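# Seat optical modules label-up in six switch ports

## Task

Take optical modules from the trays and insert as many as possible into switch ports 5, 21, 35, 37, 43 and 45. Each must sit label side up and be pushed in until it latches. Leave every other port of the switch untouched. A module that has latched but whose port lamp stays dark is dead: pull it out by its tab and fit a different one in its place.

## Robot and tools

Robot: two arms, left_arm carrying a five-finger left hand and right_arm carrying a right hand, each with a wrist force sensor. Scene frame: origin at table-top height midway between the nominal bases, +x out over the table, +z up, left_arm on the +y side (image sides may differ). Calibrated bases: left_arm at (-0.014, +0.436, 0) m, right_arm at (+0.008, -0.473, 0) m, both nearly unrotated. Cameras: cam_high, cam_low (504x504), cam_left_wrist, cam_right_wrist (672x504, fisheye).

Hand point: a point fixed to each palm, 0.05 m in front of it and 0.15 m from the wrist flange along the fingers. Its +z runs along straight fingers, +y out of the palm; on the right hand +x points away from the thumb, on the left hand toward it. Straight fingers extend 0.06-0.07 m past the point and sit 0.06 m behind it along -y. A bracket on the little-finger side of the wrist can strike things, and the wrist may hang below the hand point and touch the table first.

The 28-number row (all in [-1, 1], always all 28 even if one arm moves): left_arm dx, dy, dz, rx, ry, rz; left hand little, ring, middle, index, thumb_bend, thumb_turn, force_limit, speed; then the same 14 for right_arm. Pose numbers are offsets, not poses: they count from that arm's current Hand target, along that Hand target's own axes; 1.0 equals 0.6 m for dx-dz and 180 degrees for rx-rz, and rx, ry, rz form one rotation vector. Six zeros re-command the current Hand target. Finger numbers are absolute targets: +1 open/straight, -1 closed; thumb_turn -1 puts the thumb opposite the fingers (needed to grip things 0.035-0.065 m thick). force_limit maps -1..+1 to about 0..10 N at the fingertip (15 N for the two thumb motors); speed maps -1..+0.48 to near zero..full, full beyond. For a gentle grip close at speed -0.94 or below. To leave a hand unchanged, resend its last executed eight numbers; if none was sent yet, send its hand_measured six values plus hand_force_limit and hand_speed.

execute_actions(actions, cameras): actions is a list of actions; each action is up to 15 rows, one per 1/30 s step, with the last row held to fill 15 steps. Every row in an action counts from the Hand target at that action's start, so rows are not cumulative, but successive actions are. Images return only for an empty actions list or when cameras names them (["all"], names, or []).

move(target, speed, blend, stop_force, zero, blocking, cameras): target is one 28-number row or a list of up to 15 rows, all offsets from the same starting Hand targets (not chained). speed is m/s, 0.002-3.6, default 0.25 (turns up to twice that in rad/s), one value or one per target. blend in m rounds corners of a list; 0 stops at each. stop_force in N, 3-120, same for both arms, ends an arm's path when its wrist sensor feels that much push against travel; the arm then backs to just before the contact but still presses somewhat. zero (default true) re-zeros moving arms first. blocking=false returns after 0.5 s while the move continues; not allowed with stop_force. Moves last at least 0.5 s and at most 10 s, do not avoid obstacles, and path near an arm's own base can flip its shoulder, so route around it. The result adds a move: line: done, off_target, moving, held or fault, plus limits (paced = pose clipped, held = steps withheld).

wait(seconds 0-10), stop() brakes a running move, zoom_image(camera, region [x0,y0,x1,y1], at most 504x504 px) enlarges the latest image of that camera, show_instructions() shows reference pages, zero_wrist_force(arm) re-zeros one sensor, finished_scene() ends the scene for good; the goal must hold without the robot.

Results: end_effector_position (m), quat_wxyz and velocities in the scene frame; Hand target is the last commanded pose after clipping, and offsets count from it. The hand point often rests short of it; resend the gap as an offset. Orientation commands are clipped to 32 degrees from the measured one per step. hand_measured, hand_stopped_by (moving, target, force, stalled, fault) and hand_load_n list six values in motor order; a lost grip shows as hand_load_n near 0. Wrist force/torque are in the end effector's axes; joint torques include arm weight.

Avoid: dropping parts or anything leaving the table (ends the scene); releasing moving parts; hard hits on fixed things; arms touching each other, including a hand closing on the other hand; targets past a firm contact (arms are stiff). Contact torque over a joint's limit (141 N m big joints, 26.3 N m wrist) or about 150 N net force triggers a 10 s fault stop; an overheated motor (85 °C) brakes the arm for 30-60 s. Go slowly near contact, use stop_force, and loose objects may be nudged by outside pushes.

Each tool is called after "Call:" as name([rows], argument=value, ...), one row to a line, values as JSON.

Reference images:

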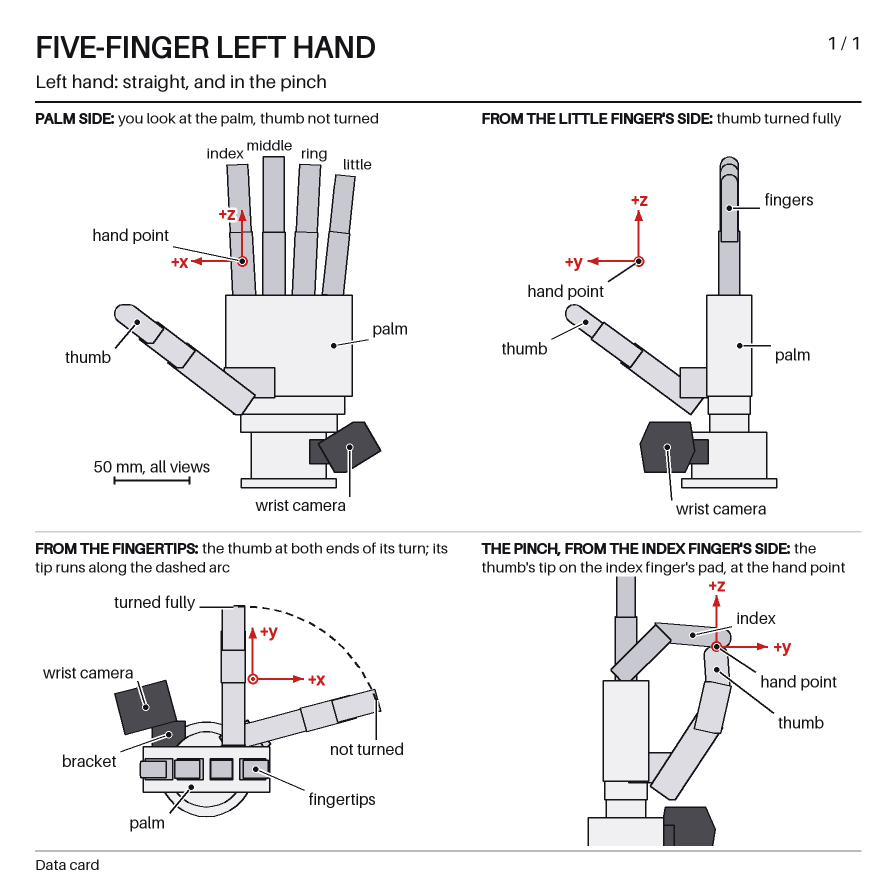

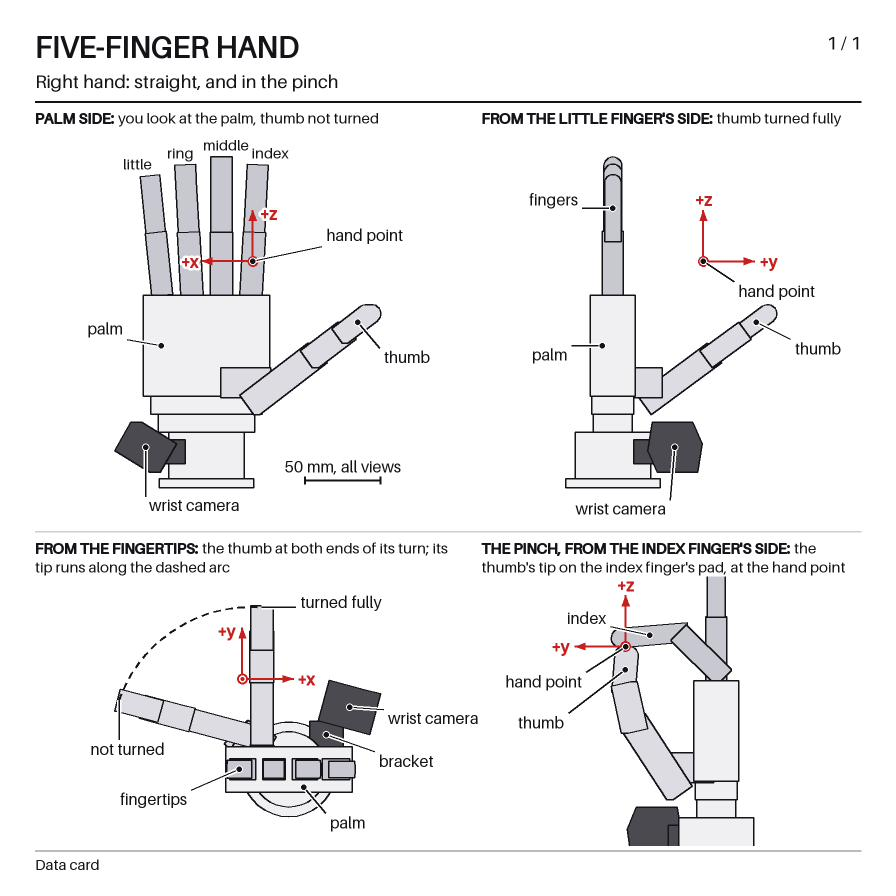

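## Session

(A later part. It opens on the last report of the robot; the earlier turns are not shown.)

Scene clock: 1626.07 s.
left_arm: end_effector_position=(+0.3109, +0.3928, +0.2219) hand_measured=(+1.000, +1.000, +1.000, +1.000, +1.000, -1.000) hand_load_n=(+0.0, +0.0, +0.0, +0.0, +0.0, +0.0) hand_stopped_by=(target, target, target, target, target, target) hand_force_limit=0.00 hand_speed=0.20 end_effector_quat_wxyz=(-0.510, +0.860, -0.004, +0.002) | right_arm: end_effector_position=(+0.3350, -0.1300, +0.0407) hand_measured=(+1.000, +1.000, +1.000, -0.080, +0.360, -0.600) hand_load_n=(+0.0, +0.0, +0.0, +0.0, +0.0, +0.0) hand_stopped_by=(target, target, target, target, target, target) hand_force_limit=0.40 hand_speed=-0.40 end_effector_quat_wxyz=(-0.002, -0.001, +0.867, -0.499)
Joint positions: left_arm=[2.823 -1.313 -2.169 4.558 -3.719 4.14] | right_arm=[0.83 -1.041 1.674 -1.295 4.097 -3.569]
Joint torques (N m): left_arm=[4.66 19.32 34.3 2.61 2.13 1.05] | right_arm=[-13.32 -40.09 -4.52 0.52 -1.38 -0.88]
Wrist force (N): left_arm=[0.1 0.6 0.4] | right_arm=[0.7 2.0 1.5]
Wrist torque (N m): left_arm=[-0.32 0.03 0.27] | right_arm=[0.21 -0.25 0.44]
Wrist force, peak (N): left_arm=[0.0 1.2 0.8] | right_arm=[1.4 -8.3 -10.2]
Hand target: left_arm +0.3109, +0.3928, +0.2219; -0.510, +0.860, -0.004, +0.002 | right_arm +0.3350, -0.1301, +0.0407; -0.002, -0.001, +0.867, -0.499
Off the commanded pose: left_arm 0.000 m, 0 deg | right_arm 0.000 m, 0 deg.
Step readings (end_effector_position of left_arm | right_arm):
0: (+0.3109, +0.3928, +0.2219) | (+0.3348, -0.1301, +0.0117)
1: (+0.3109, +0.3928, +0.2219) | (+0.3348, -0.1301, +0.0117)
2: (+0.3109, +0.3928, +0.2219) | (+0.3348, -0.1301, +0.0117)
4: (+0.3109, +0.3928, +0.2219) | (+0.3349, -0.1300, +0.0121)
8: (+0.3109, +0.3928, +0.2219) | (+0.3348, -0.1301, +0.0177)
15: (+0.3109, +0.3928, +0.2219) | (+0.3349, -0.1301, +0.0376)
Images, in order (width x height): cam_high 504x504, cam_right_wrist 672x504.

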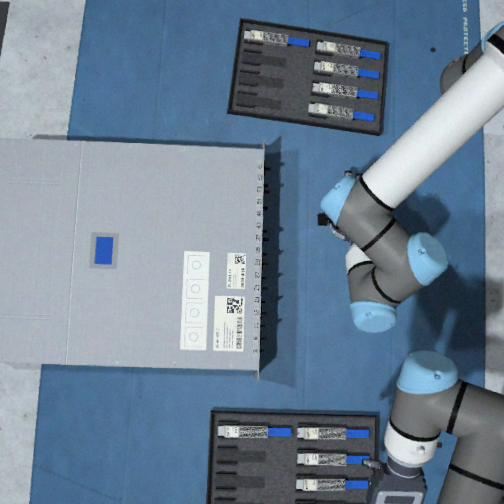

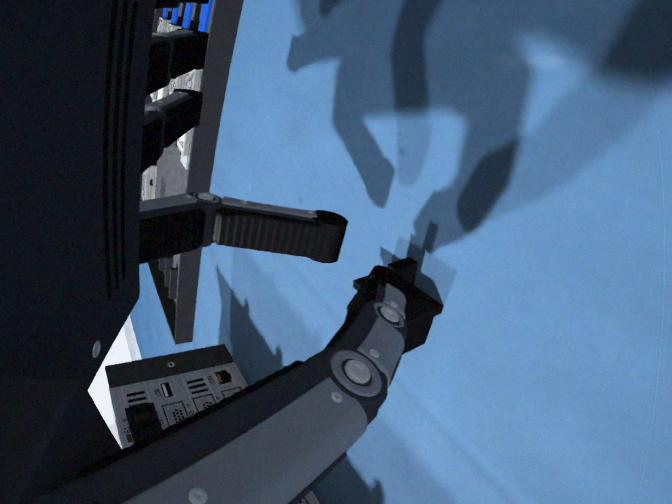

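Call:
move([
  [0, 0, 0, 0, 0, 0, 1, 1, 1, 1, 1, -1, 0, 0.2, -0.058, -0.0514, -0.059, 0, 0, 0, 1, 1, 1, 0.0, 0.5, -0.6, 0.4, -0.4],
  [0, 0, 0, 0, 0, 0, 1, 1, 1, 1, 1, -1, 0, 0.2, -0.1833, 0.0343, -0.0593, 0, 0, 0, 1, 1, 1, 0.0, 0.5, -0.6, 0.4, -0.4],
  [0, 0, 0, 0, 0, 0, 1, 1, 1, 1, 1, -1, 0, 0.2, -0.24, 0.0342, -0.0594, 0, 0, 0, 1, 1, 1, 0.0, 0.5, -0.6, 0.4, -0.4],
], speed=[0.3, 0.3, 0.1], blend=[0.03, 0.005, 0], cameras=["cam_right_wrist"])

Call:
zoom_image(camera="cam_right_wrist", region=[220, 160, 450, 380])

Scene clock: 1644.53 s.
left_arm: end_effector_position=(+0.3109, +0.3928, +0.2219) hand_measured=(+1.000, +1.000, +1.000, +1.000, +1.000, -1.000) hand_load_n=(+0.0, +0.0, +0.0, +0.0, +0.0, +0.5) hand_stopped_by=(target, target, target, target, target, target) hand_force_limit=0.00 hand_speed=0.20 end_effector_quat_wxyz=(-0.510, +0.860, -0.004, +0.002) | right_arm: end_effector_position=(+0.4790, -0.0890, +0.0403) hand_measured=(+1.000, +1.000, +1.000, +0.000, +0.500, -0.600) hand_load_n=(+0.0, +0.0, +0.0, +0.0, -0.5, -2.0) hand_stopped_by=(target, target, target, target, target, target) hand_force_limit=0.40 hand_speed=-0.40 end_effector_quat_wxyz=(-0.002, -0.001, +0.867, -0.499)
Joint positions: left_arm=[2.823 -1.313 -2.169 4.558 -3.719 4.14] | right_arm=[0.719 -0.809 1.277 -1.184 4.011 -3.658]
Joint torques (N m): left_arm=[4.47 19.73 34.3 2.68 2.24 1.01] | right_arm=[11.66 -45.17 -16.1 -2.59 0.86 1.82]
Wrist force (N): left_arm=[-0.1 1.0 0.6] | right_arm=[3.1 1.3 2.0]
Wrist torque (N m): left_arm=[-0.28 0.06 0.25] | right_arm=[0.19 -0.35 0.32]
Wrist force, peak (N): left_arm=[0.0 1.2 0.6] | right_arm=[7.4 -0.4 1.7]
Hand target: left_arm +0.3109, +0.3928, +0.2219; -0.510, +0.860, -0.004, +0.002 | right_arm +0.4789, -0.0889, +0.0402; -0.002, -0.001, +0.867, -0.499
Off the commanded pose: left_arm 0.000 m, 0 deg | right_arm 0.000 m, 0 deg.
move: done; blend cut to 0.0292 m at target 1
Images, in order (width x height): cam_right_wrist 672x504.

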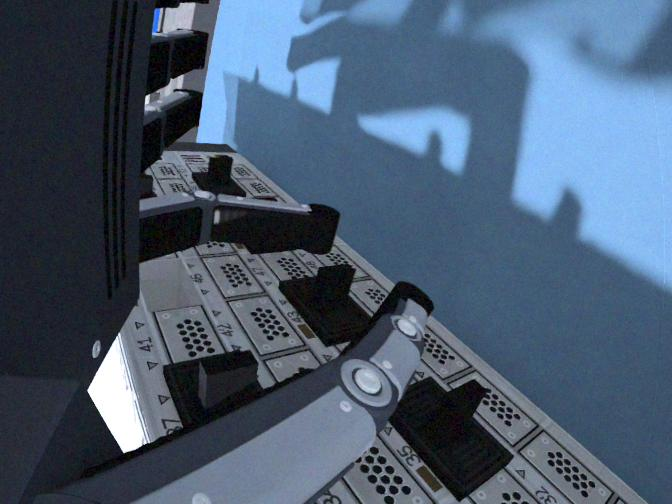

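Scaled by 2.191 from the camera's 672x504 image, which has a finer 960x720 frame.

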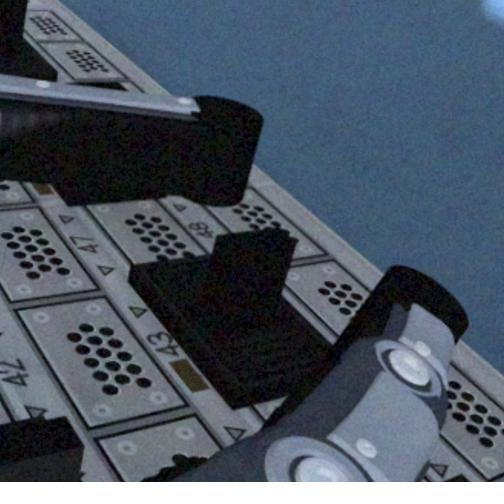

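Call:
execute_actions([
  [[0, 0, 0, 0, 0, 0, 1, 1, 1, 1, 1, -1, 0, 0.2, 0, 0, 0, 0, 0, 0, 1, 1, 1, -0.6, -0.1, -0.6, 0.2, -0.7]],
], cameras=[])

Call:
move(target=[0, 0, 0, 0, 0, 0, 1, 1, 1, 1, 1, -1, 0, 0.2, 0.06, 0, 0, 0, 0, 0, 1, 1, 1, -0.6, -0.1, -0.6, 0.2, -0.7], speed=0.1, stop_force=40, cameras=["cam_right_wrist"])

Scene clock: 1653.70 s.
left_arm: end_effector_position=(+0.3109, +0.3928, +0.2219) hand_measured=(+1.000, +1.000, +1.000, +1.000, +1.000, -1.000) hand_load_n=(+0.0, +0.0, +0.0, +0.0, +0.0, +0.0) hand_stopped_by=(target, target, target, target, target, target) hand_force_limit=0.00 hand_speed=0.20 end_effector_quat_wxyz=(-0.510, +0.860, -0.004, +0.002) | right_arm: end_effector_position=(+0.4789, -0.0889, +0.0402) hand_measured=(+1.000, +1.000, +1.000, -0.272, +0.268, -0.600) hand_load_n=(+0.0, +0.0, +0.0, +8.5, +10.0, +0.0) hand_stopped_by=(target, target, target, force, force, target) hand_force_limit=0.20 hand_speed=-0.70 end_effector_quat_wxyz=(-0.002, -0.001, +0.867, -0.499)
Joint positions: left_arm=[2.823 -1.313 -2.169 4.558 -3.719 4.14] | right_arm=[0.719 -0.809 1.277 -1.184 4.012 -3.658]
Joint torques (N m): left_arm=[4.82 19.72 34.11 2.65 2.02 0.97] | right_arm=[11.63 -44.28 -30.69 -2.26 0.82 -0.87]
Wrist force (N): left_arm=[0.0 0.9 0.6] | right_arm=[1.2 4.6 5.6]
Wrist torque (N m): left_arm=[-0.28 0.04 0.26] | right_arm=[0.27 -0.23 0.30]
Wrist force, peak (N): left_arm=[-0.1 1.1 0.8] | right_arm=[3.1 -0.3 8.9]
Hand target: left_arm +0.3109, +0.3928, +0.2219; -0.510, +0.860, -0.004, +0.002 | right_arm +0.4789, -0.0889, +0.0402; -0.002, -0.001, +0.867, -0.499
Off the commanded pose: left_arm 0.000 m, 0 deg | right_arm 0.000 m, 0 deg.
Step readings (end_effector_position of left_arm | right_arm):
0: (+0.3109, +0.3928, +0.2219) | (+0.4790, -0.0889, +0.0402)
1: (+0.3109, +0.3928, +0.2219) | (+0.4790, -0.0889, +0.0402)
2: (+0.3109, +0.3928, +0.2219) | (+0.4789, -0.0889, +0.0402)
4: (+0.3109, +0.3928, +0.2219) | (+0.4789, -0.0889, +0.0402)
8: (+0.3109, +0.3928, +0.2219) | (+0.4790, -0.0889, +0.0402)
15: (+0.3109, +0.3928, +0.2219) | (+0.4789, -0.0889, +0.0402)
No camera images: "cameras" was empty.

Scene clock: 1655.20 s.
left_arm: end_effector_position=(+0.3109, +0.3928, +0.2219) hand_measured=(+1.000, +1.000, +1.000, +1.000, +1.000, -1.000) hand_load_n=(+0.0, +0.0, +0.0, +0.0, +0.0, +0.0) hand_stopped_by=(target, target, target, target, target, target) hand_force_limit=0.00 hand_speed=0.20 end_effector_quat_wxyz=(-0.510, +0.860, -0.004, +0.002) | right_arm: end_effector_position=(+0.4429, -0.0889, +0.0404) hand_measured=(+1.000, +1.000, +1.000, -0.272, +0.266, -0.600) hand_load_n=(+0.0, +0.0, +0.0, +0.0, +0.0, +0.0) hand_stopped_by=(target, target, target, force, force, target) hand_force_limit=0.20 hand_speed=-0.70 end_effector_quat_wxyz=(-0.002, -0.001, +0.867, -0.499)
Joint positions: left_arm=[2.823 -1.313 -2.169 4.558 -3.719 4.14] | right_arm=[0.754 -0.855 1.356 -1.199 4.038 -3.629]
Joint torques (N m): left_arm=[4.48 19.27 33.91 2.82 2.11 0.89] | right_arm=[-13.52 -44.51 -32.53 0.75 -2.56 -1.93]
Wrist force (N): left_arm=[-0.2 1.1 0.7] | right_arm=[0.7 2.0 1.5]
Wrist torque (N m): left_arm=[-0.27 0.08 0.24] | right_arm=[0.22 -0.24 0.43]
Wrist force, peak (N): left_arm=[0.1 1.1 0.7] | right_arm=[-10.8 2.8 2.3]
Hand target: left_arm +0.3109, +0.3928, +0.2219; -0.510, +0.860, -0.004, +0.002 | right_arm +0.4429, -0.0889, +0.0404; -0.002, -0.001, +0.867, -0.499
Off the commanded pose: left_arm 0.000 m, 0 deg | right_arm 0.000 m, 0 deg.
move: done
Images, in order (width x height): cam_right_wrist 672x504.

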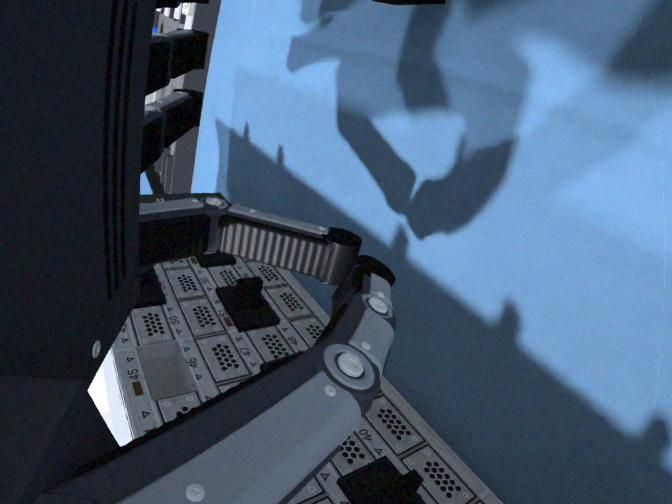

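Call:
zoom_image(camera="cam_right_wrist", region=[110, 240, 330, 450])

Scaled by 2.291 from the camera's 672x504 image, which has a finer 960x720 frame.

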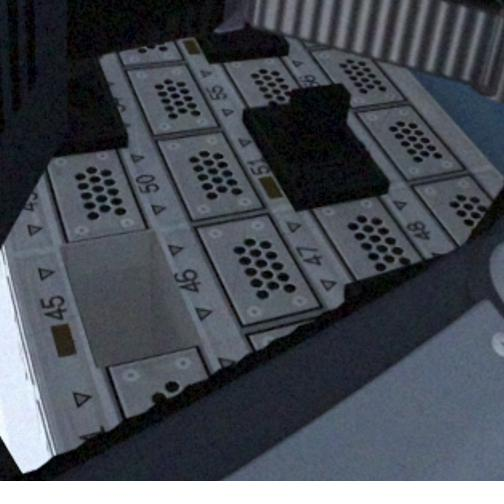

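Call:
move(target=[0, 0, 0, 0, 0, 0, 1, 1, 1, 1, 1, -1, 0, 0.2, 0, 0, 0, 0, 0, 0, 1, 1, 1, 0.0, 0.5, -0.6, 0.2, -0.3], speed=0.1, cameras=[])

Call:
move(target=[0, 0, 0, 0, 0, 0, 1, 1, 1, 1, 1, -1, 0, 0.2, -0.06, 0, 0, 0, 0, 0, 1, 1, 1, 0.0, 0.5, -0.6, 0.2, -0.3], speed=0.08, stop_force=10, cameras=["cam_right_wrist"])

Call:
zoom_image(camera="cam_right_wrist", region=[220, 160, 450, 380])

Scene clock: 1676.60 s.
left_arm: end_effector_position=(+0.3109, +0.3928, +0.2219) hand_measured=(+1.000, +1.000, +1.000, +1.000, +1.000, -1.000) hand_load_n=(+0.0, +0.0, +0.0, +0.0, +0.0, +0.0) hand_stopped_by=(target, target, target, target, target, target) hand_force_limit=0.00 hand_speed=0.20 end_effector_quat_wxyz=(-0.510, +0.860, -0.004, +0.002) | right_arm: end_effector_position=(+0.4429, -0.0889, +0.0404) hand_measured=(+1.000, +1.000, +1.000, +0.000, +0.500, -0.600) hand_load_n=(+0.0, +0.0, +0.0, +0.0, +0.0, +0.5) hand_stopped_by=(target, target, target, target, target, target) hand_force_limit=0.20 hand_speed=-0.30 end_effector_quat_wxyz=(-0.002, -0.001, +0.867, -0.499)
Joint positions: left_arm=[2.823 -1.313 -2.169 4.558 -3.719 4.14] | right_arm=[0.754 -0.855 1.356 -1.199 4.038 -3.629]
Joint torques (N m): left_arm=[4.83 18.93 33.76 2.55 2.07 0.76] | right_arm=[-12.92 -47.57 -31.8 0.57 -2.34 -1.66]
Wrist force (N): left_arm=[0.1 1.0 0.6] | right_arm=[0.8 1.9 1.6]
Wrist torque (N m): left_arm=[-0.28 0.04 0.26] | right_arm=[0.20 -0.28 0.44]
Wrist force, peak (N): left_arm=[0.1 1.1 0.9] | right_arm=[0.8 2.2 1.8]
Hand target: left_arm +0.3109, +0.3928, +0.2219; -0.510, +0.860, -0.004, +0.002 | right_arm +0.4429, -0.0889, +0.0404; -0.002, -0.001, +0.867, -0.499
Off the commanded pose: left_arm 0.000 m, 0 deg | right_arm 0.000 m, 0 deg.
move: done
No camera images: "cameras" was empty.

Scene clock: 1678.10 s.
left_arm: end_effector_position=(+0.3109, +0.3928, +0.2219) hand_measured=(+1.000, +1.000, +1.000, +1.000, +1.000, -1.000) hand_load_n=(+0.0, +0.0, +0.0, +0.0, +0.0, +0.0) hand_stopped_by=(target, target, target, target, target, target) hand_force_limit=0.00 hand_speed=0.20 end_effector_quat_wxyz=(-0.510, +0.860, -0.004, +0.002) | right_arm: end_effector_position=(+0.4790, -0.0889, +0.0402) hand_measured=(+1.000, +1.000, +1.000, +0.000, +0.500, -0.600) hand_load_n=(+0.0, +0.0, +0.0, +0.0, +0.0, -3.0) hand_stopped_by=(target, target, target, target, target, target) hand_force_limit=0.20 hand_speed=-0.30 end_effector_quat_wxyz=(-0.002, -0.001, +0.867, -0.499)
Joint positions: left_arm=[2.823 -1.313 -2.169 4.558 -3.719 4.14] | right_arm=[0.719 -0.809 1.277 -1.184 4.012 -3.658]
Joint torques (N m): left_arm=[4.58 18.47 33.46 2.64 2.06 0.81] | right_arm=[12.65 -48.8 -7.85 -2.55 0.78 2.19]
Wrist force (N): left_arm=[-0.1 0.9 0.7] | right_arm=[3.6 2.2 2.1]
Wrist torque (N m): left_arm=[-0.29 0.07 0.25] | right_arm=[0.18 -0.31 0.28]
Wrist force, peak (N): left_arm=[-0.1 1.1 0.7] | right_arm=[7.9 0.9 0.9]
Hand target: left_arm +0.3109, +0.3928, +0.2219; -0.510, +0.860, -0.004, +0.002 | right_arm +0.4789, -0.0889, +0.0402; -0.002, -0.001, +0.867, -0.499
Off the commanded pose: left_arm 0.000 m, 0 deg | right_arm 0.000 m, 0 deg.
move: done
Images, in order (width x height): cam_right_wrist 672x504.

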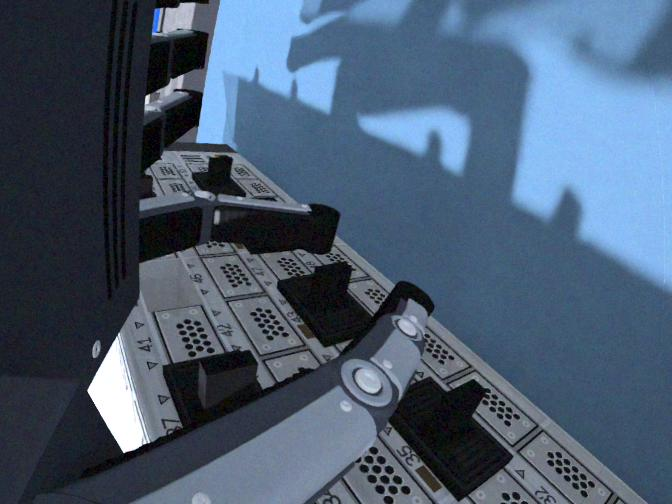

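Scaled by 2.191 from the camera's 672x504 image, which has a finer 960x720 frame.

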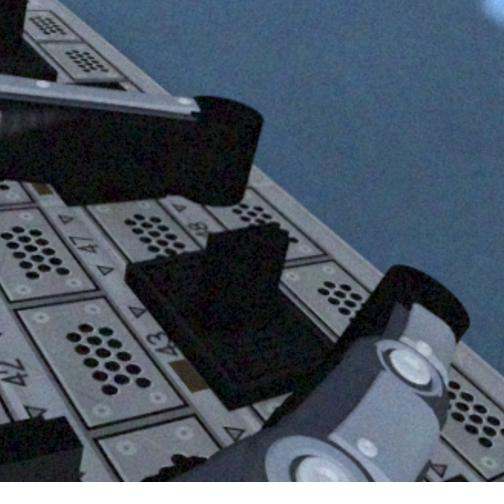

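Call:
execute_actions([
  [[0, 0, 0, 0, 0, 0, 1, 1, 1, 1, 1, -1, 0, 0.2, 0, 0, 0, 0, 0, 0, 1, 1, 1, -0.7, -0.2, -0.6, 0.7, -0.6]],
], cameras=[])

Call:
move(target=[0, 0, 0, 0, 0, 0, 1, 1, 1, 1, 1, -1, 0, 0.2, 0.06, 0, 0, 0, 0, 0, 1, 1, 1, -0.7, -0.2, -0.6, 0.7, -0.6], speed=0.06, stop_force=40, cameras=["cam_right_wrist"])

Scene clock: 1688.93 s.
left_arm: end_effector_position=(+0.3109, +0.3928, +0.2219) hand_measured=(+1.000, +1.000, +1.000, +1.000, +1.000, -1.000) hand_load_n=(+0.0, +0.0, +0.0, +0.0, +0.0, +0.0) hand_stopped_by=(target, target, target, target, target, target) hand_force_limit=0.00 hand_speed=0.20 end_effector_quat_wxyz=(-0.510, +0.860, -0.004, +0.002) | right_arm: end_effector_position=(+0.4789, -0.0890, +0.0402) hand_measured=(+1.000, +1.000, +1.000, -0.288, +0.250, -0.600) hand_load_n=(-0.5, +0.0, +0.0, +12.5, +14.0, -2.0) hand_stopped_by=(target, target, target, force, force, target) hand_force_limit=0.70 hand_speed=-0.60 end_effector_quat_wxyz=(-0.002, -0.001, +0.867, -0.499)
Joint positions: left_arm=[2.823 -1.313 -2.169 4.558 -3.719 4.14] | right_arm=[0.719 -0.809 1.277 -1.184 4.012 -3.658]
Joint torques (N m): left_arm=[5.3 18.99 33.89 2.58 2.07 0.83] | right_arm=[10.19 -49.06 -20.43 -1.11 0.1 2.4]
Wrist force (N): left_arm=[0.0 1.0 0.4] | right_arm=[1.3 9.9 9.1]
Wrist torque (N m): left_arm=[-0.27 0.04 0.26] | right_arm=[0.32 -0.25 0.27]
Wrist force, peak (N): left_arm=[-0.2 1.3 0.6] | right_arm=[1.0 10.9 8.8]
Hand target: left_arm +0.3109, +0.3928, +0.2219; -0.510, +0.860, -0.004, +0.002 | right_arm +0.4789, -0.0889, +0.0402; -0.002, -0.001, +0.867, -0.499
Off the commanded pose: left_arm 0.000 m, 0 deg | right_arm 0.000 m, 0 deg.
Step readings (end_effector_position of left_arm | right_arm):
0: (+0.3109, +0.3928, +0.2219) | (+0.4789, -0.0889, +0.0402)
1: (+0.3109, +0.3928, +0.2219) | (+0.4789, -0.0889, +0.0402)
2: (+0.3109, +0.3928, +0.2219) | (+0.4789, -0.0889, +0.0402)
4: (+0.3109, +0.3928, +0.2219) | (+0.4790, -0.0889, +0.0402)
8: (+0.3109, +0.3928, +0.2219) | (+0.4790, -0.0889, +0.0402)
15: (+0.3109, +0.3928, +0.2219) | (+0.4789, -0.0890, +0.0402)
No camera images: "cameras" was empty.

Scene clock: 1690.57 s.
left_arm: end_effector_position=(+0.3109, +0.3928, +0.2219) hand_measured=(+1.000, +1.000, +1.000, +1.000, +1.000, -1.000) hand_load_n=(+0.0, +0.0, +0.0, +0.0, +0.0, +0.0) hand_stopped_by=(target, target, target, target, target, target) hand_force_limit=0.00 hand_speed=0.20 end_effector_quat_wxyz=(-0.510, +0.860, -0.004, +0.002) | right_arm: end_effector_position=(+0.4429, -0.0889, +0.0404) hand_measured=(+1.000, +1.000, +1.000, -0.288, +0.248, -0.600) hand_load_n=(+0.0, +0.0, -0.5, +1.0, +2.0, +0.0) hand_stopped_by=(target, target, target, force, force, target) hand_force_limit=0.70 hand_speed=-0.60 end_effector_quat_wxyz=(-0.002, -0.001, +0.867, -0.499)
Joint positions: left_arm=[2.823 -1.313 -2.169 4.558 -3.719 4.14] | right_arm=[0.754 -0.855 1.356 -1.199 4.038 -3.629]
Joint torques (N m): left_arm=[4.48 18.64 33.63 2.6 2.23 0.76] | right_arm=[-12.57 -39.38 -32.73 0.81 -2.53 -1.88]
Wrist force (N): left_arm=[0.0 1.0 0.7] | right_arm=[0.5 1.8 1.7]
Wrist torque (N m): left_arm=[-0.27 0.06 0.25] | right_arm=[0.18 -0.22 0.38]
Wrist force, peak (N): left_arm=[0.0 1.0 0.8] | right_arm=[-15.1 9.6 6.4]
Hand target: left_arm +0.3109, +0.3928, +0.2219; -0.510, +0.860, -0.004, +0.002 | right_arm +0.4429, -0.0889, +0.0404; -0.002, -0.001, +0.867, -0.499
Off the commanded pose: left_arm 0.000 m, 0 deg | right_arm 0.000 m, 0 deg.
move: done
Images, in order (width x height): cam_right_wrist 672x504.

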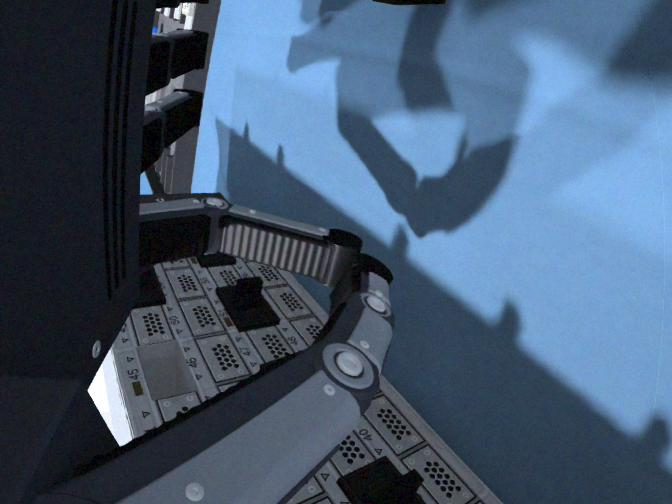

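Call:
move(target=[0, 0, 0, 0, 0, 0, 1, 1, 1, 1, 1, -1, 0, 0.2, 0, 0, 0, 0, 0, 0, 1, 1, 1, 0.0, 0.5, -0.6, 0.7, -0.3], speed=0.1, cameras=[])

Call:
move(target=[0, 0, 0, 0, 0, 0, 1, 1, 1, 1, 1, -1, 0, 0.2, -0.06, -0.0061, -0.0035, 0, 0, 0, 1, 1, 1, 0.0, 0.5, -0.6, 0.7, -0.3], speed=0.08, stop_force=10, cameras=["cam_right_wrist"])

Call:
zoom_image(camera="cam_right_wrist", region=[220, 160, 450, 380])

Scene clock: 1717.60 s.
left_arm: end_effector_position=(+0.3109, +0.3928, +0.2219) hand_measured=(+1.000, +1.000, +1.000, +1.000, +1.000, -1.000) hand_load_n=(+0.0, +0.0, +0.0, +0.0, +0.0, +0.0) hand_stopped_by=(target, target, target, target, target, target) hand_force_limit=0.00 hand_speed=0.20 end_effector_quat_wxyz=(-0.510, +0.860, -0.004, +0.002) | right_arm: end_effector_position=(+0.4429, -0.0889, +0.0404) hand_measured=(+1.000, +1.000, +1.000, +0.000, +0.500, -0.600) hand_load_n=(+0.0, +0.0, +0.0, +0.0, +0.0, +0.0) hand_stopped_by=(target, target, target, target, target, target) hand_force_limit=0.70 hand_speed=-0.30 end_effector_quat_wxyz=(-0.002, -0.001, +0.867, -0.499)
Joint positions: left_arm=[2.823 -1.313 -2.169 4.558 -3.719 4.14] | right_arm=[0.754 -0.855 1.356 -1.199 4.038 -3.629]
Joint torques (N m): left_arm=[4.64 17.95 33.78 2.66 2.1 0.63] | right_arm=[-13.31 -38.97 -31.92 0.53 -2.39 -1.5]
Wrist force (N): left_arm=[0.0 1.0 0.6] | right_arm=[0.4 1.7 1.7]
Wrist torque (N m): left_arm=[-0.28 0.04 0.26] | right_arm=[0.16 -0.20 0.37]
Wrist force, peak (N): left_arm=[0.0 1.0 1.0] | right_arm=[0.6 1.7 1.8]
Hand target: left_arm +0.3109, +0.3928, +0.2219; -0.510, +0.860, -0.004, +0.002 | right_arm +0.4429, -0.0889, +0.0404; -0.002, -0.001, +0.867, -0.499
Off the commanded pose: left_arm 0.000 m, 0 deg | right_arm 0.000 m, 0 deg.
move: done
No camera images: "cameras" was empty.

Scene clock: 1719.10 s.
left_arm: end_effector_position=(+0.3109, +0.3928, +0.2219) hand_measured=(+1.000, +1.000, +1.000, +1.000, +1.000, -1.000) hand_load_n=(+0.0, +0.0, +0.0, +0.0, +0.0, +0.0) hand_stopped_by=(target, target, target, target, target, target) hand_force_limit=0.00 hand_speed=0.20 end_effector_quat_wxyz=(-0.510, +0.860, -0.004, +0.002) | right_arm: end_effector_position=(+0.4790, -0.0890, +0.0445) hand_measured=(+1.000, +1.000, +1.000, +0.000, +0.500, -0.600) hand_load_n=(+0.0, +0.0, +0.0, +0.0, -1.5, -6.0) hand_stopped_by=(target, target, target, target, target, target) hand_force_limit=0.70 hand_speed=-0.30 end_effector_quat_wxyz=(-0.002, -0.001, +0.867, -0.499)
Joint positions: left_arm=[2.823 -1.313 -2.169 4.558 -3.719 4.14] | right_arm=[0.719 -0.814 1.274 -1.176 4.011 -3.658]
Joint torques (N m): left_arm=[5.05 18.37 34 2.69 2.18 0.7] | right_arm=[11.02 -51.77 -11.27 -2.76 -0.09 2.56]
Wrist force (N): left_arm=[0.0 0.9 0.6] | right_arm=[7.1 1.8 1.9]
Wrist torque (N m): left_arm=[-0.29 0.06 0.25] | right_arm=[0.13 -0.33 0.21]
Wrist force, peak (N): left_arm=[-0.1 1.2 0.7] | right_arm=[9.8 1.8 1.4]
Hand target: left_arm +0.3109, +0.3928, +0.2219; -0.510, +0.860, -0.004, +0.002 | right_arm +0.4790, -0.0890, +0.0445; -0.002, -0.001, +0.867, -0.499
Off the commanded pose: left_arm 0.000 m, 0 deg | right_arm 0.000 m, 0 deg.
move: done
Images, in order (width x height): cam_right_wrist 672x504.

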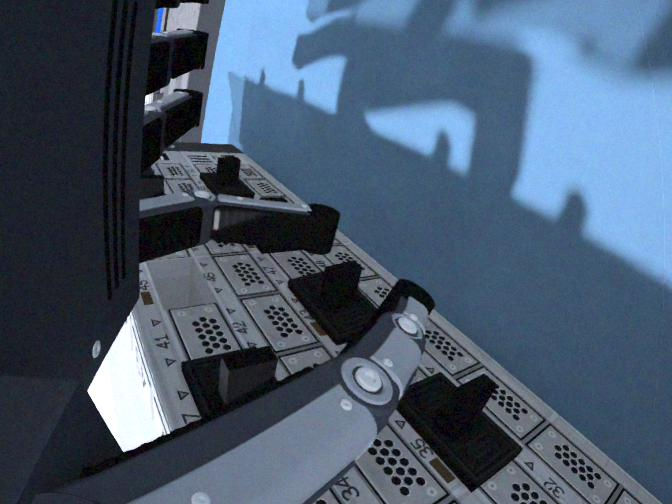

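Scaled by 2.191 from the camera's 672x504 image, which has a finer 960x720 frame.

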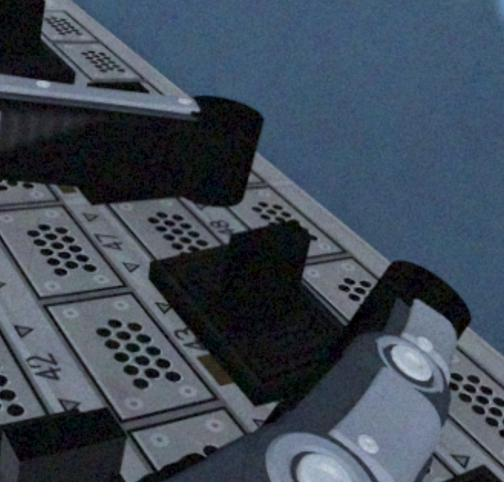

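Call:
execute_actions([
  [[0, 0, 0, 0, 0, 0, 1, 1, 1, 1, 1, -1, 0, 0.2, 0, 0, 0, 0, 0, 0, 1, 1, 1, 0.0, 0.5, -0.8, 0.7, -0.3]],
], cameras=[])

Call:
execute_actions([
  [[0, 0, 0, 0, 0, 0, 1, 1, 1, 1, 1, -1, 0, 0.2, 0, 0, 0, 0, 0, 0, 1, 1, 1, -0.7, -0.2, -0.8, 0.7, -0.6]],
], cameras=["cam_right_wrist"])

Call:
zoom_image(camera="cam_right_wrist", region=[220, 160, 450, 380])

Scene clock: 1743.40 s.
left_arm: end_effector_position=(+0.3109, +0.3928, +0.2219) hand_measured=(+1.000, +1.000, +1.000, +1.000, +1.000, -1.000) hand_load_n=(+0.0, +0.0, +0.0, +0.0, +0.0, +0.0) hand_stopped_by=(target, target, target, target, target, target) hand_force_limit=0.00 hand_speed=0.20 end_effector_quat_wxyz=(-0.510, +0.860, -0.004, +0.002) | right_arm: end_effector_position=(+0.4790, -0.0890, +0.0445) hand_measured=(+1.000, +1.000, +1.000, +0.000, +0.500, -0.800) hand_load_n=(+0.0, +0.0, +0.0, +0.0, +0.0, +0.0) hand_stopped_by=(target, target, target, target, target, target) hand_force_limit=0.70 hand_speed=-0.30 end_effector_quat_wxyz=(-0.002, -0.001, +0.867, -0.499)
Joint positions: left_arm=[2.823 -1.313 -2.169 4.558 -3.719 4.14] | right_arm=[0.719 -0.814 1.274 -1.176 4.011 -3.658]
Joint torques (N m): left_arm=[4.58 17.76 33.93 2.65 2.12 0.69] | right_arm=[9.71 -51.82 -8.23 -1.07 0.07 -0.08]
Wrist force (N): left_arm=[-0.1 0.9 0.5] | right_arm=[0.6 1.6 1.9]
Wrist torque (N m): left_arm=[-0.28 0.06 0.25] | right_arm=[0.13 -0.22 0.31]
Wrist force, peak (N): left_arm=[-0.1 1.1 0.8] | right_arm=[7.1 1.7 1.8]
Hand target: left_arm +0.3109, +0.3928, +0.2219; -0.510, +0.860, -0.004, +0.002 | right_arm +0.4790, -0.0890, +0.0445; -0.002, -0.001, +0.867, -0.499
Off the commanded pose: left_arm 0.000 m, 0 deg | right_arm 0.000 m, 0 deg.
Step readings (end_effector_position of left_arm | right_arm):
0: (+0.3109, +0.3928, +0.2219) | (+0.4790, -0.0890, +0.0445)
1: (+0.3109, +0.3928, +0.2219) | (+0.4790, -0.0890, +0.0445)
2: (+0.3109, +0.3928, +0.2219) | (+0.4790, -0.0890, +0.0445)
4: (+0.3109, +0.3928, +0.2219) | (+0.4790, -0.0890, +0.0445)
8: (+0.3109, +0.3928, +0.2219) | (+0.4790, -0.0890, +0.0445)
15: (+0.3109, +0.3928, +0.2219) | (+0.4790, -0.0890, +0.0445)
No camera images: "cameras" was empty.

Scene clock: 1744.13 s.
left_arm: end_effector_position=(+0.3109, +0.3928, +0.2219) hand_measured=(+1.000, +1.000, +1.000, +1.000, +1.000, -1.000) hand_load_n=(+0.0, +0.0, +0.0, -0.5, +0.5, +0.0) hand_stopped_by=(target, target, target, target, target, target) hand_force_limit=0.00 hand_speed=0.20 end_effector_quat_wxyz=(-0.510, +0.860, -0.004, +0.002) | right_arm: end_effector_position=(+0.4790, -0.0890, +0.0444) hand_measured=(+1.000, +1.000, +1.000, -0.282, +0.248, -0.800) hand_load_n=(+0.0, +0.0, +0.0, +16.0, +13.0, +0.0) hand_stopped_by=(target, target, target, force, force, target) hand_force_limit=0.70 hand_speed=-0.60 end_effector_quat_wxyz=(-0.002, -0.001, +0.867, -0.499)
Joint positions: left_arm=[2.823 -1.313 -2.169 4.558 -3.719 4.14] | right_arm=[0.719 -0.814 1.274 -1.176 4.011 -3.658]
Joint torques (N m): left_arm=[5.09 18.46 33 2.66 2.2 0.61] | right_arm=[11.02 -49.7 -16.39 -0.64 0.08 -1.36]
Wrist force (N): left_arm=[0.3 1.1 0.5] | right_arm=[-1.1 8.4 9.1]
Wrist torque (N m): left_arm=[-0.25 0.00 0.27] | right_arm=[0.29 -0.17 0.35]
Wrist force, peak (N): left_arm=[0.1 1.1 0.7] | right_arm=[-0.1 1.9 13.3]
Hand target: left_arm +0.3109, +0.3928, +0.2219; -0.510, +0.860, -0.004, +0.002 | right_arm +0.4790, -0.0890, +0.0445; -0.002, -0.001, +0.867, -0.499
Off the commanded pose: left_arm 0.000 m, 0 deg | right_arm 0.000 m, 0 deg.
Step readings (end_effector_position of left_arm | right_arm):
0: (+0.3109, +0.3928, +0.2219) | (+0.4790, -0.0890, +0.0445)
1: (+0.3109, +0.3928, +0.2219) | (+0.4790, -0.0890, +0.0445)
2: (+0.3109, +0.3928, +0.2219) | (+0.4790, -0.0890, +0.0445)
4: (+0.3109, +0.3928, +0.2219) | (+0.4790, -0.0890, +0.0445)
8: (+0.3109, +0.3928, +0.2219) | (+0.4790, -0.0890, +0.0445)
15: (+0.3109, +0.3928, +0.2219) | (+0.4790, -0.0890, +0.0444)
Images, in order (width x height): cam_right_wrist 672x504.

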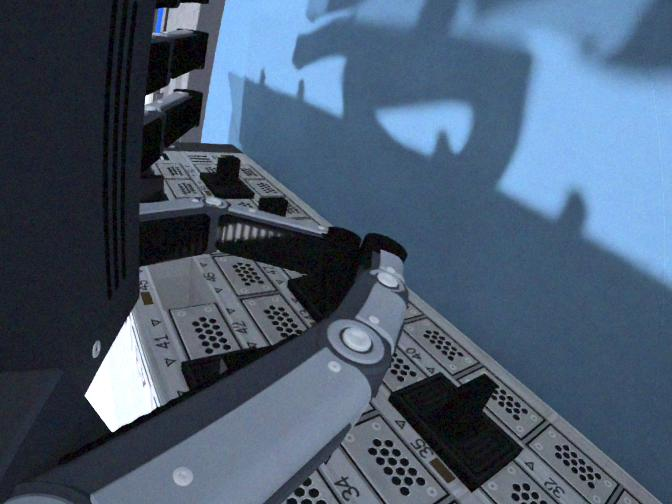

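Scaled by 2.191 from the camera's 672x504 image, which has a finer 960x720 frame.

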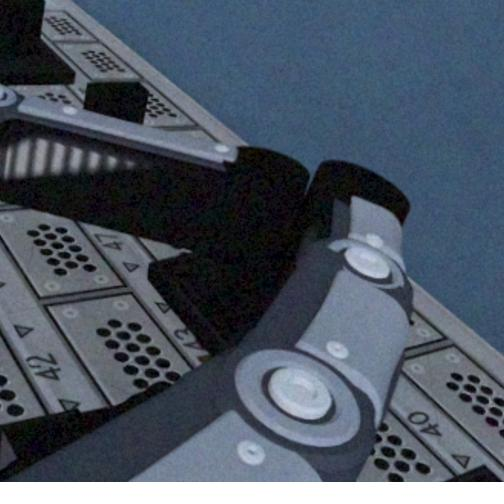

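Call:
move(target=[0,0,0,0,0,0,1,1,1,1,1,-1,0,0.2,0,0.00216,0.00126,0,0,0,1,1,1,-0.7,-0.2,-0.8,0.7,-0.6], speed=0.02)

Scene clock: 1811.93 s.
left_arm: end_effector_position=(+0.3109, +0.3928, +0.2219) hand_measured=(+1.000, +1.000, +1.000, +1.000, +1.000, -1.000) hand_load_n=(+0.0, +0.0, +0.0, +0.0, +0.0, +0.0) hand_stopped_by=(target, target, target, target, target, target) hand_force_limit=0.00 hand_speed=0.20 end_effector_quat_wxyz=(-0.510, +0.860, -0.004, +0.002) | right_arm: end_effector_position=(+0.4790, -0.0890, +0.0429) hand_measured=(+1.000, +1.000, +1.000, -0.282, +0.248, -0.800) hand_load_n=(+0.0, +0.0, +0.0, +14.0, +12.0, +0.0) hand_stopped_by=(target, target, target, force, force, target) hand_force_limit=0.70 hand_speed=-0.60 end_effector_quat_wxyz=(-0.002, -0.001, +0.867, -0.499)
Joint positions: left_arm=[2.823 -1.313 -2.169 4.558 -3.719 4.14] | right_arm=[0.719 -0.812 1.275 -1.179 4.011 -3.658]
Joint torques (N m): left_arm=[4.98 17.71 33.42 2.63 2.12 0.48] | right_arm=[11.02 -41.73 -7.92 -1.93 0.04 -1.07]
Wrist force (N): left_arm=[-0.2 0.9 0.6] | right_arm=[0.4 -4.1 4.6]
Wrist torque (N m): left_arm=[-0.29 0.08 0.24] | right_arm=[0.14 -0.19 0.37]
Wrist force, peak (N): left_arm=[-0.1 1.1 0.9] | right_arm=[-1.0 8.5 9.6]
Hand target: left_arm +0.3109, +0.3928, +0.2219; -0.510, +0.860, -0.004, +0.002 | right_arm +0.4790, -0.0890, +0.0430; -0.002, -0.001, +0.867, -0.499
Off the commanded pose: left_arm 0.000 m, 0 deg | right_arm 0.000 m, 0 deg.
move: done

Call:
move(target=[0,0,0,0,0,0,1,1,1,1,1,-1,0,0.2,0.06,0,0,0,0,0,1,1,1,-0.7,-0.2,-0.8,0.7,-0.6], speed=0.06, stop_force=40)

Scene clock: 1822.37 s.
left_arm: end_effector_position=(+0.3109, +0.3928, +0.2219) hand_measured=(+1.000, +1.000, +1.000, +1.000, +1.000, -1.000) hand_load_n=(+0.0, -0.5, +0.0, +0.0, +0.0, +0.0) hand_stopped_by=(target, target, target, target, target, target) hand_force_limit=0.00 hand_speed=0.20 end_effector_quat_wxyz=(-0.510, +0.860, -0.004, +0.002) | right_arm: end_effector_position=(+0.4430, -0.0890, +0.0431) hand_measured=(+1.000, +1.000, +1.000, -0.282, +0.248, -0.800) hand_load_n=(+0.0, +0.0, +0.0, +11.5, +10.0, -2.5) hand_stopped_by=(target, target, target, force, force, target) hand_force_limit=0.70 hand_speed=-0.60 end_effector_quat_wxyz=(-0.002, -0.001, +0.867, -0.499)
Joint positions: left_arm=[2.823 -1.313 -2.169 4.558 -3.719 4.14] | right_arm=[0.754 -0.858 1.354 -1.194 4.038 -3.629]
Joint torques (N m): left_arm=[4.5 17.05 33.05 2.78 2.15 0.4] | right_arm=[-12.45 -39.47 -32.18 0.89 -2.63 -1.94]
Wrist force (N): left_arm=[0.2 1.1 0.7] | right_arm=[0.9 1.7 1.8]
Wrist torque (N m): left_arm=[-0.27 0.02 0.27] | right_arm=[0.15 -0.29 0.40]
Wrist force, peak (N): left_arm=[-0.2 1.2 0.8] | right_arm=[-12.3 -1.4 3.6]
Hand target: left_arm +0.3109, +0.3928, +0.2219; -0.510, +0.860, -0.004, +0.002 | right_arm +0.4430, -0.0890, +0.0431; -0.002, -0.001, +0.867, -0.499
Off the commanded pose: left_arm 0.000 m, 0 deg | right_arm 0.000 m, 0 deg.
move: done

Call:
move(target=[0,0,0,0,0,0,1,1,1,1,1,-1,0,0.2,0.18,0.0311,-0.0088,0,0,0,1,1,1,-0.7,-0.2,-0.8,0.7,-0.6], speed=0.12, cameras=["cam_right_wrist"])

Call:
move(target=[0,0,0,0,0,0,1,1,1,1,1,-1,0,0.2,0,0.0274,0.0159,0,0,0,1,1,1,-0.7,-0.2,-0.8,0.7,-0.6], speed=0.015, stop_force=3.5, cameras=["cam_right_wrist"])

Scene clock: 1842.37 s.
left_arm: end_effector_position=(+0.3109, +0.3928, +0.2219) hand_measured=(+1.000, +1.000, +1.000, +1.000, +1.000, -1.000) hand_load_n=(+0.0, +0.0, +0.0, +0.0, +0.5, +0.0) hand_stopped_by=(target, target, target, target, target, target) hand_force_limit=0.00 hand_speed=0.20 end_effector_quat_wxyz=(-0.510, +0.860, -0.004, +0.002) | right_arm: end_effector_position=(+0.3349, -0.0750, +0.0301) hand_measured=(+1.000, +1.000, +1.000, -0.282, +0.248, -0.800) hand_load_n=(+0.0, +0.0, +0.0, +11.5, +10.0, -2.5) hand_stopped_by=(target, target, target, force, force, target) hand_force_limit=0.70 hand_speed=-0.60 end_effector_quat_wxyz=(-0.002, -0.001, +0.867, -0.499)
Joint positions: left_arm=[2.823 -1.313 -2.169 4.558 -3.719 4.14] | right_arm=[0.888 -0.929 1.509 -1.218 4.143 -3.527]
Joint torques (N m): left_arm=[4.21 16.8 32.89 2.65 2.05 0.46] | right_arm=[-12.75 -36.74 -30.93 0.84 -2.44 -1.86]
Wrist force (N): left_arm=[0.0 0.9 0.6] | right_arm=[0.7 1.9 1.8]
Wrist torque (N m): left_arm=[-0.29 0.04 0.26] | right_arm=[0.20 -0.23 0.46]
Wrist force, peak (N): left_arm=[-0.1 1.1 0.8] | right_arm=[1.9 2.0 1.9]
Hand target: left_arm +0.3109, +0.3928, +0.2219; -0.510, +0.860, -0.004, +0.002 | right_arm +0.3349, -0.0750, +0.0301; -0.002, -0.001, +0.867, -0.499
Off the commanded pose: left_arm 0.000 m, 0 deg | right_arm 0.000 m, 0 deg.
move: done
Images, in order (width x height): cam_right_wrist 672x504.

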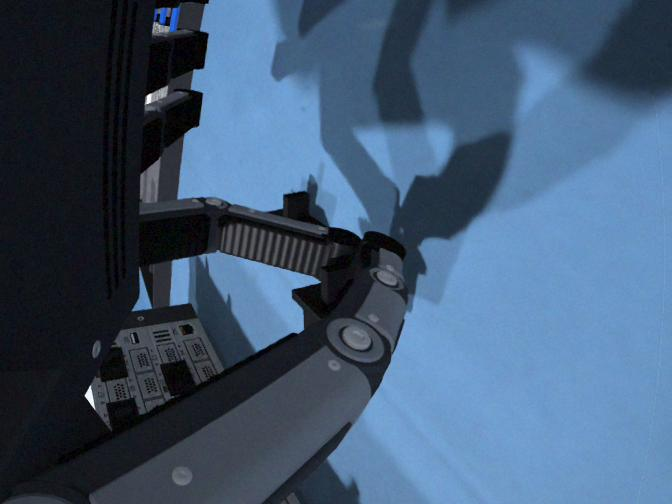

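Scene clock: 1844.63 s.
left_arm: end_effector_position=(+0.3109, +0.3928, +0.2219) hand_measured=(+1.000, +1.000, +1.000, +1.000, +1.000, -1.000) hand_load_n=(+0.0, +0.0, +0.0, +0.0, +0.0, +0.0) hand_stopped_by=(target, target, target, target, target, target) hand_force_limit=0.00 hand_speed=0.20 end_effector_quat_wxyz=(-0.510, +0.860, -0.004, +0.002) | right_arm: end_effector_position=(+0.3348, -0.0751, +0.0121) hand_measured=(+1.000, +1.000, +1.000, -0.282, +0.248, -0.800) hand_load_n=(+0.0, +0.0, +0.0, +10.5, +9.5, -2.5) hand_stopped_by=(target, target, target, force, force, target) hand_force_limit=0.70 hand_speed=-0.60 end_effector_quat_wxyz=(-0.002, -0.001, +0.867, -0.499)
Joint positions: left_arm=[2.823 -1.313 -2.169 4.558 -3.719 4.14] | right_arm=[0.888 -0.905 1.521 -1.255 4.144 -3.527]
Joint torques (N m): left_arm=[4.65 17.65 33.03 2.7 2.07 0.28] | right_arm=[6.75 -47.05 -29.3 -1.05 -0.02 1.43]
Wrist force (N): left_arm=[0.0 1.0 0.6] | right_arm=[0.7 -0.8 0.1]
Wrist torque (N m): left_arm=[-0.27 0.04 0.26] | right_arm=[0.12 -0.25 0.45]
Wrist force, peak (N): left_arm=[0.1 1.2 0.8] | right_arm=[1.0 -6.6 -5.5]
Hand target: left_arm +0.3109, +0.3928, +0.2219; -0.510, +0.860, -0.004, +0.002 | right_arm +0.3349, -0.0751, +0.0121; -0.002, -0.001, +0.867, -0.499 (not the last commanded pose)
Off the commanded pose: left_arm 0.000 m, 0 deg | right_arm 0.001 m, 0 deg.
move: contact (right_arm)
Images, in order (width x height): cam_right_wrist 672x504.

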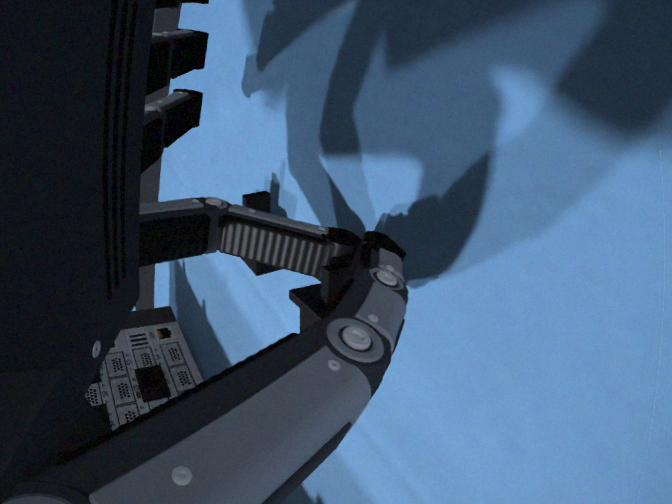

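Call:
move([
  [0,0,0,0,0,0,1,1,1,1,1,-1,0,0.2,0,0,0,0,0,0,1,1,1,-0.1,0.36,-0.8,0.7,-0.6],
  [0,0,0,0,0,0,1,1,1,1,1,-1,0,0.2,0,-0.0288,-0.01677,0,0,0,1,1,1,-0.1,0.36,-0.8,0.7,-0.6],
  [0,0,0,0,0,0,1,1,1,1,1,-1,0,0.2,0,-0.1009,-0.0587,0,0,0,1,1,1,-0.1,0.36,-0.8,0.7,-0.6],
], speed=[0.03, 0.04, 0.12], blend=[0, 0.01, 0], cameras=["cam_high", "cam_right_wrist"])

Scene clock: 1861.00 s.
left_arm: end_effector_position=(+0.3109, +0.3928, +0.2219) hand_measured=(+1.000, +1.000, +1.000, +1.000, +1.000, -1.000) hand_load_n=(+0.0, +0.0, +0.0, +0.0, +0.0, +0.0) hand_stopped_by=(target, target, target, target, target, target) hand_force_limit=0.00 hand_speed=0.20 end_effector_quat_wxyz=(-0.510, +0.860, -0.004, +0.002) | right_arm: end_effector_position=(+0.3352, -0.0749, +0.0821) hand_measured=(+1.000, +1.000, +1.000, -0.180, +0.334, -0.800) hand_load_n=(+0.0, +0.0, +0.0, +0.0, -0.5, +0.0) hand_stopped_by=(target, target, target, stalled, stalled, target) hand_force_limit=0.70 hand_speed=-0.60 end_effector_quat_wxyz=(-0.002, -0.001, +0.867, -0.499)
Joint positions: left_arm=[2.823 -1.313 -2.169 4.558 -3.719 4.14] | right_arm=[0.888 -0.99 1.461 -1.109 4.143 -3.527]
Joint torques (N m): left_arm=[4.81 17.16 32.83 2.76 2.23 0.16] | right_arm=[-13.02 -44.73 -6.55 1.01 -1.69 1.17]
Wrist force (N): left_arm=[0.1 0.7 0.8] | right_arm=[1.1 2.2 1.5]
Wrist torque (N m): left_arm=[-0.34 0.03 0.27] | right_arm=[0.27 -0.28 0.48]
Wrist force, peak (N): left_arm=[-0.1 1.1 0.9] | right_arm=[2.7 -22.7 -10.5]
Hand target: left_arm +0.3109, +0.3928, +0.2219; -0.510, +0.860, -0.004, +0.002 | right_arm +0.3352, -0.0750, +0.0822; -0.002, -0.001, +0.867, -0.499
Off the commanded pose: left_arm 0.000 m, 0 deg | right_arm 0.000 m, 0 deg.
move: done
Images, in order (width x height): cam_high 504x504, cam_right_wrist 672x504.

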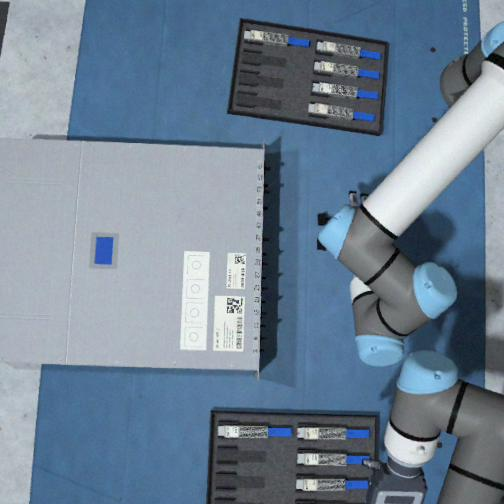

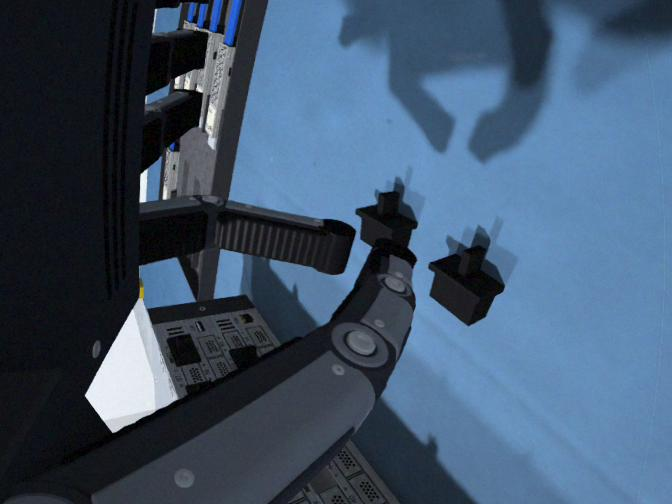

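Call:
move([
  [0,0,0,0,0,0,1,1,1,1,1,-1,0,0.2,-0.183,0.0052,-0.01825,0,0,0,1,1,1,0,0.5,-0.8,0.7,-0.6],
  [0,0,0,0,0,0,1,1,1,1,1,-1,0,0.2,-0.2397,0.005,-0.0184,0,0,0,1,1,1,0,0.5,-0.8,0.7,-0.6],
], speed=[0.15, 0.06], cameras=["cam_right_wrist"])

Scene clock: 1882.73 s.
left_arm: end_effector_position=(+0.3109, +0.3928, +0.2219) hand_measured=(+1.000, +1.000, +1.000, +1.000, +1.000, -1.000) hand_load_n=(-0.5, +0.0, +0.0, +0.0, +0.0, +0.0) hand_stopped_by=(target, target, target, target, target, target) hand_force_limit=0.00 hand_speed=0.20 end_effector_quat_wxyz=(-0.510, +0.860, -0.004, +0.002) | right_arm: end_effector_position=(+0.4791, -0.0640, +0.0845) hand_measured=(+1.000, +1.000, +1.000, +0.000, +0.500, -0.800) hand_load_n=(-0.5, +0.0, +0.0, +0.0, +0.0, +0.0) hand_stopped_by=(target, target, target, target, target, target) hand_force_limit=0.70 hand_speed=-0.60 end_effector_quat_wxyz=(-0.002, -0.001, +0.867, -0.499)
Joint positions: left_arm=[2.823 -1.313 -2.169 4.558 -3.719 4.14] | right_arm=[0.744 -0.804 1.143 -1.041 4.031 -3.637]
Joint torques (N m): left_arm=[4.4 16.68 33.11 2.69 2.15 0.27] | right_arm=[12.9 -54.39 -6.75 -1.98 1.31 2.1]
Wrist force (N): left_arm=[0.1 1.0 0.7] | right_arm=[1.2 2.1 1.4]
Wrist torque (N m): left_arm=[-0.28 0.03 0.27] | right_arm=[0.22 -0.30 0.44]
Wrist force, peak (N): left_arm=[0.0 1.1 0.9] | right_arm=[2.5 1.9 1.7]
Hand target: left_arm +0.3109, +0.3928, +0.2219; -0.510, +0.860, -0.004, +0.002 | right_arm +0.4790, -0.0639, +0.0845; -0.002, -0.001, +0.867, -0.499
Off the commanded pose: left_arm 0.000 m, 0 deg | right_arm 0.000 m, 0 deg.
move: done
Images, in order (width x height): cam_right_wrist 672x504.

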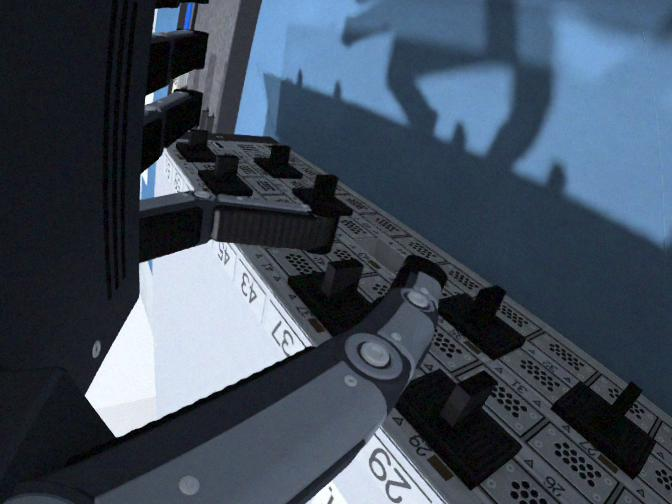

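Call:
move(target=[0,0,0,0,0,0,1,1,1,1,1,-1,0,0.2,0,0,0,0,0,0,1,1,1,-0.7,-0.2,-0.8,0.7,-0.6], speed=0.05)

Scene clock: 1888.80 s.
left_arm: end_effector_position=(+0.3109, +0.3928, +0.2219) hand_measured=(+1.000, +1.000, +1.000, +1.000, +1.000, -1.000) hand_load_n=(+0.0, +0.0, +0.0, +0.0, +0.0, +0.0) hand_stopped_by=(target, target, target, target, target, target) hand_force_limit=0.00 hand_speed=0.20 end_effector_quat_wxyz=(-0.510, +0.860, -0.004, +0.002) | right_arm: end_effector_position=(+0.4790, -0.0640, +0.0845) hand_measured=(+1.000, +1.000, +1.000, -0.278, +0.236, -0.800) hand_load_n=(+0.0, +0.0, +0.0, +16.0, +14.0, +0.0) hand_stopped_by=(target, target, target, force, force, target) hand_force_limit=0.70 hand_speed=-0.60 end_effector_quat_wxyz=(-0.002, -0.001, +0.867, -0.499)
Joint positions: left_arm=[2.823 -1.313 -2.169 4.558 -3.719 4.14] | right_arm=[0.744 -0.804 1.143 -1.041 4.031 -3.637]
Joint torques (N m): left_arm=[4.33 16.63 32.08 2.66 2.09 0.01] | right_arm=[13.3 -53.84 -23.94 -3.14 0.02 1.72]
Wrist force (N): left_arm=[-0.1 1.0 0.7] | right_arm=[3.8 3.8 8.0]
Wrist torque (N m): left_arm=[-0.28 0.06 0.26] | right_arm=[0.31 -0.20 0.41]
Wrist force, peak (N): left_arm=[0.0 1.1 0.9] | right_arm=[4.9 -1.4 13.1]
Hand target: left_arm +0.3109, +0.3928, +0.2219; -0.510, +0.860, -0.004, +0.002 | right_arm +0.4790, -0.0639, +0.0845; -0.002, -0.001, +0.867, -0.499
Off the commanded pose: left_arm 0.000 m, 0 deg | right_arm 0.000 m, 0 deg.
move: done

Call:
move([
  [0,0,0,0,0,0,1,1,1,1,1,-1,0,0.2,0,0.0009,0.0011,0,0,0,1,1,1,-0.7,-0.2,-0.8,0.7,-0.6],
  [0,0,0,0,0,0,1,1,1,1,1,-1,0,0.2,0.06,0.0009,0.0011,0,0,0,1,1,1,-0.7,-0.2,-0.8,0.7,-0.6],
], speed=[0.02, 0.06], stop_force=40)

Scene clock: 1905.07 s.
left_arm: end_effector_position=(+0.3109, +0.3928, +0.2219) hand_measured=(+1.000, +1.000, +1.000, +1.000, +1.000, -1.000) hand_load_n=(+0.0, +0.0, +0.0, +0.0, +0.0, +0.0) hand_stopped_by=(target, target, target, target, target, target) hand_force_limit=0.00 hand_speed=0.20 end_effector_quat_wxyz=(-0.510, +0.860, -0.004, +0.002) | right_arm: end_effector_position=(+0.4430, -0.0642, +0.0838) hand_measured=(+1.000, +1.000, +1.000, -0.278, +0.236, -0.800) hand_load_n=(+0.0, +0.0, +0.0, +12.0, +11.5, -2.5) hand_stopped_by=(target, target, target, force, force, target) hand_force_limit=0.70 hand_speed=-0.60 end_effector_quat_wxyz=(-0.002, -0.001, +0.867, -0.499)
Joint positions: left_arm=[2.823 -1.313 -2.169 4.558 -3.719 4.14] | right_arm=[0.779 -0.853 1.228 -1.06 4.058 -3.609]
Joint torques (N m): left_arm=[5.07 16.66 32.57 2.67 2.05 0.08] | right_arm=[-13.04 -40.89 -33.7 1.06 -2.47 -2.02]
Wrist force (N): left_arm=[0.1 0.7 0.6] | right_arm=[1.0 2.2 1.7]
Wrist torque (N m): left_arm=[-0.32 0.04 0.27] | right_arm=[0.23 -0.29 0.42]
Wrist force, peak (N): left_arm=[0.0 1.1 0.9] | right_arm=[-11.2 -0.5 3.4]
Hand target: left_arm +0.3109, +0.3928, +0.2219; -0.510, +0.860, -0.004, +0.002 | right_arm +0.4430, -0.0642, +0.0838; -0.002, -0.001, +0.867, -0.499
Off the commanded pose: left_arm 0.000 m, 0 deg | right_arm 0.000 m, 0 deg.
move: done


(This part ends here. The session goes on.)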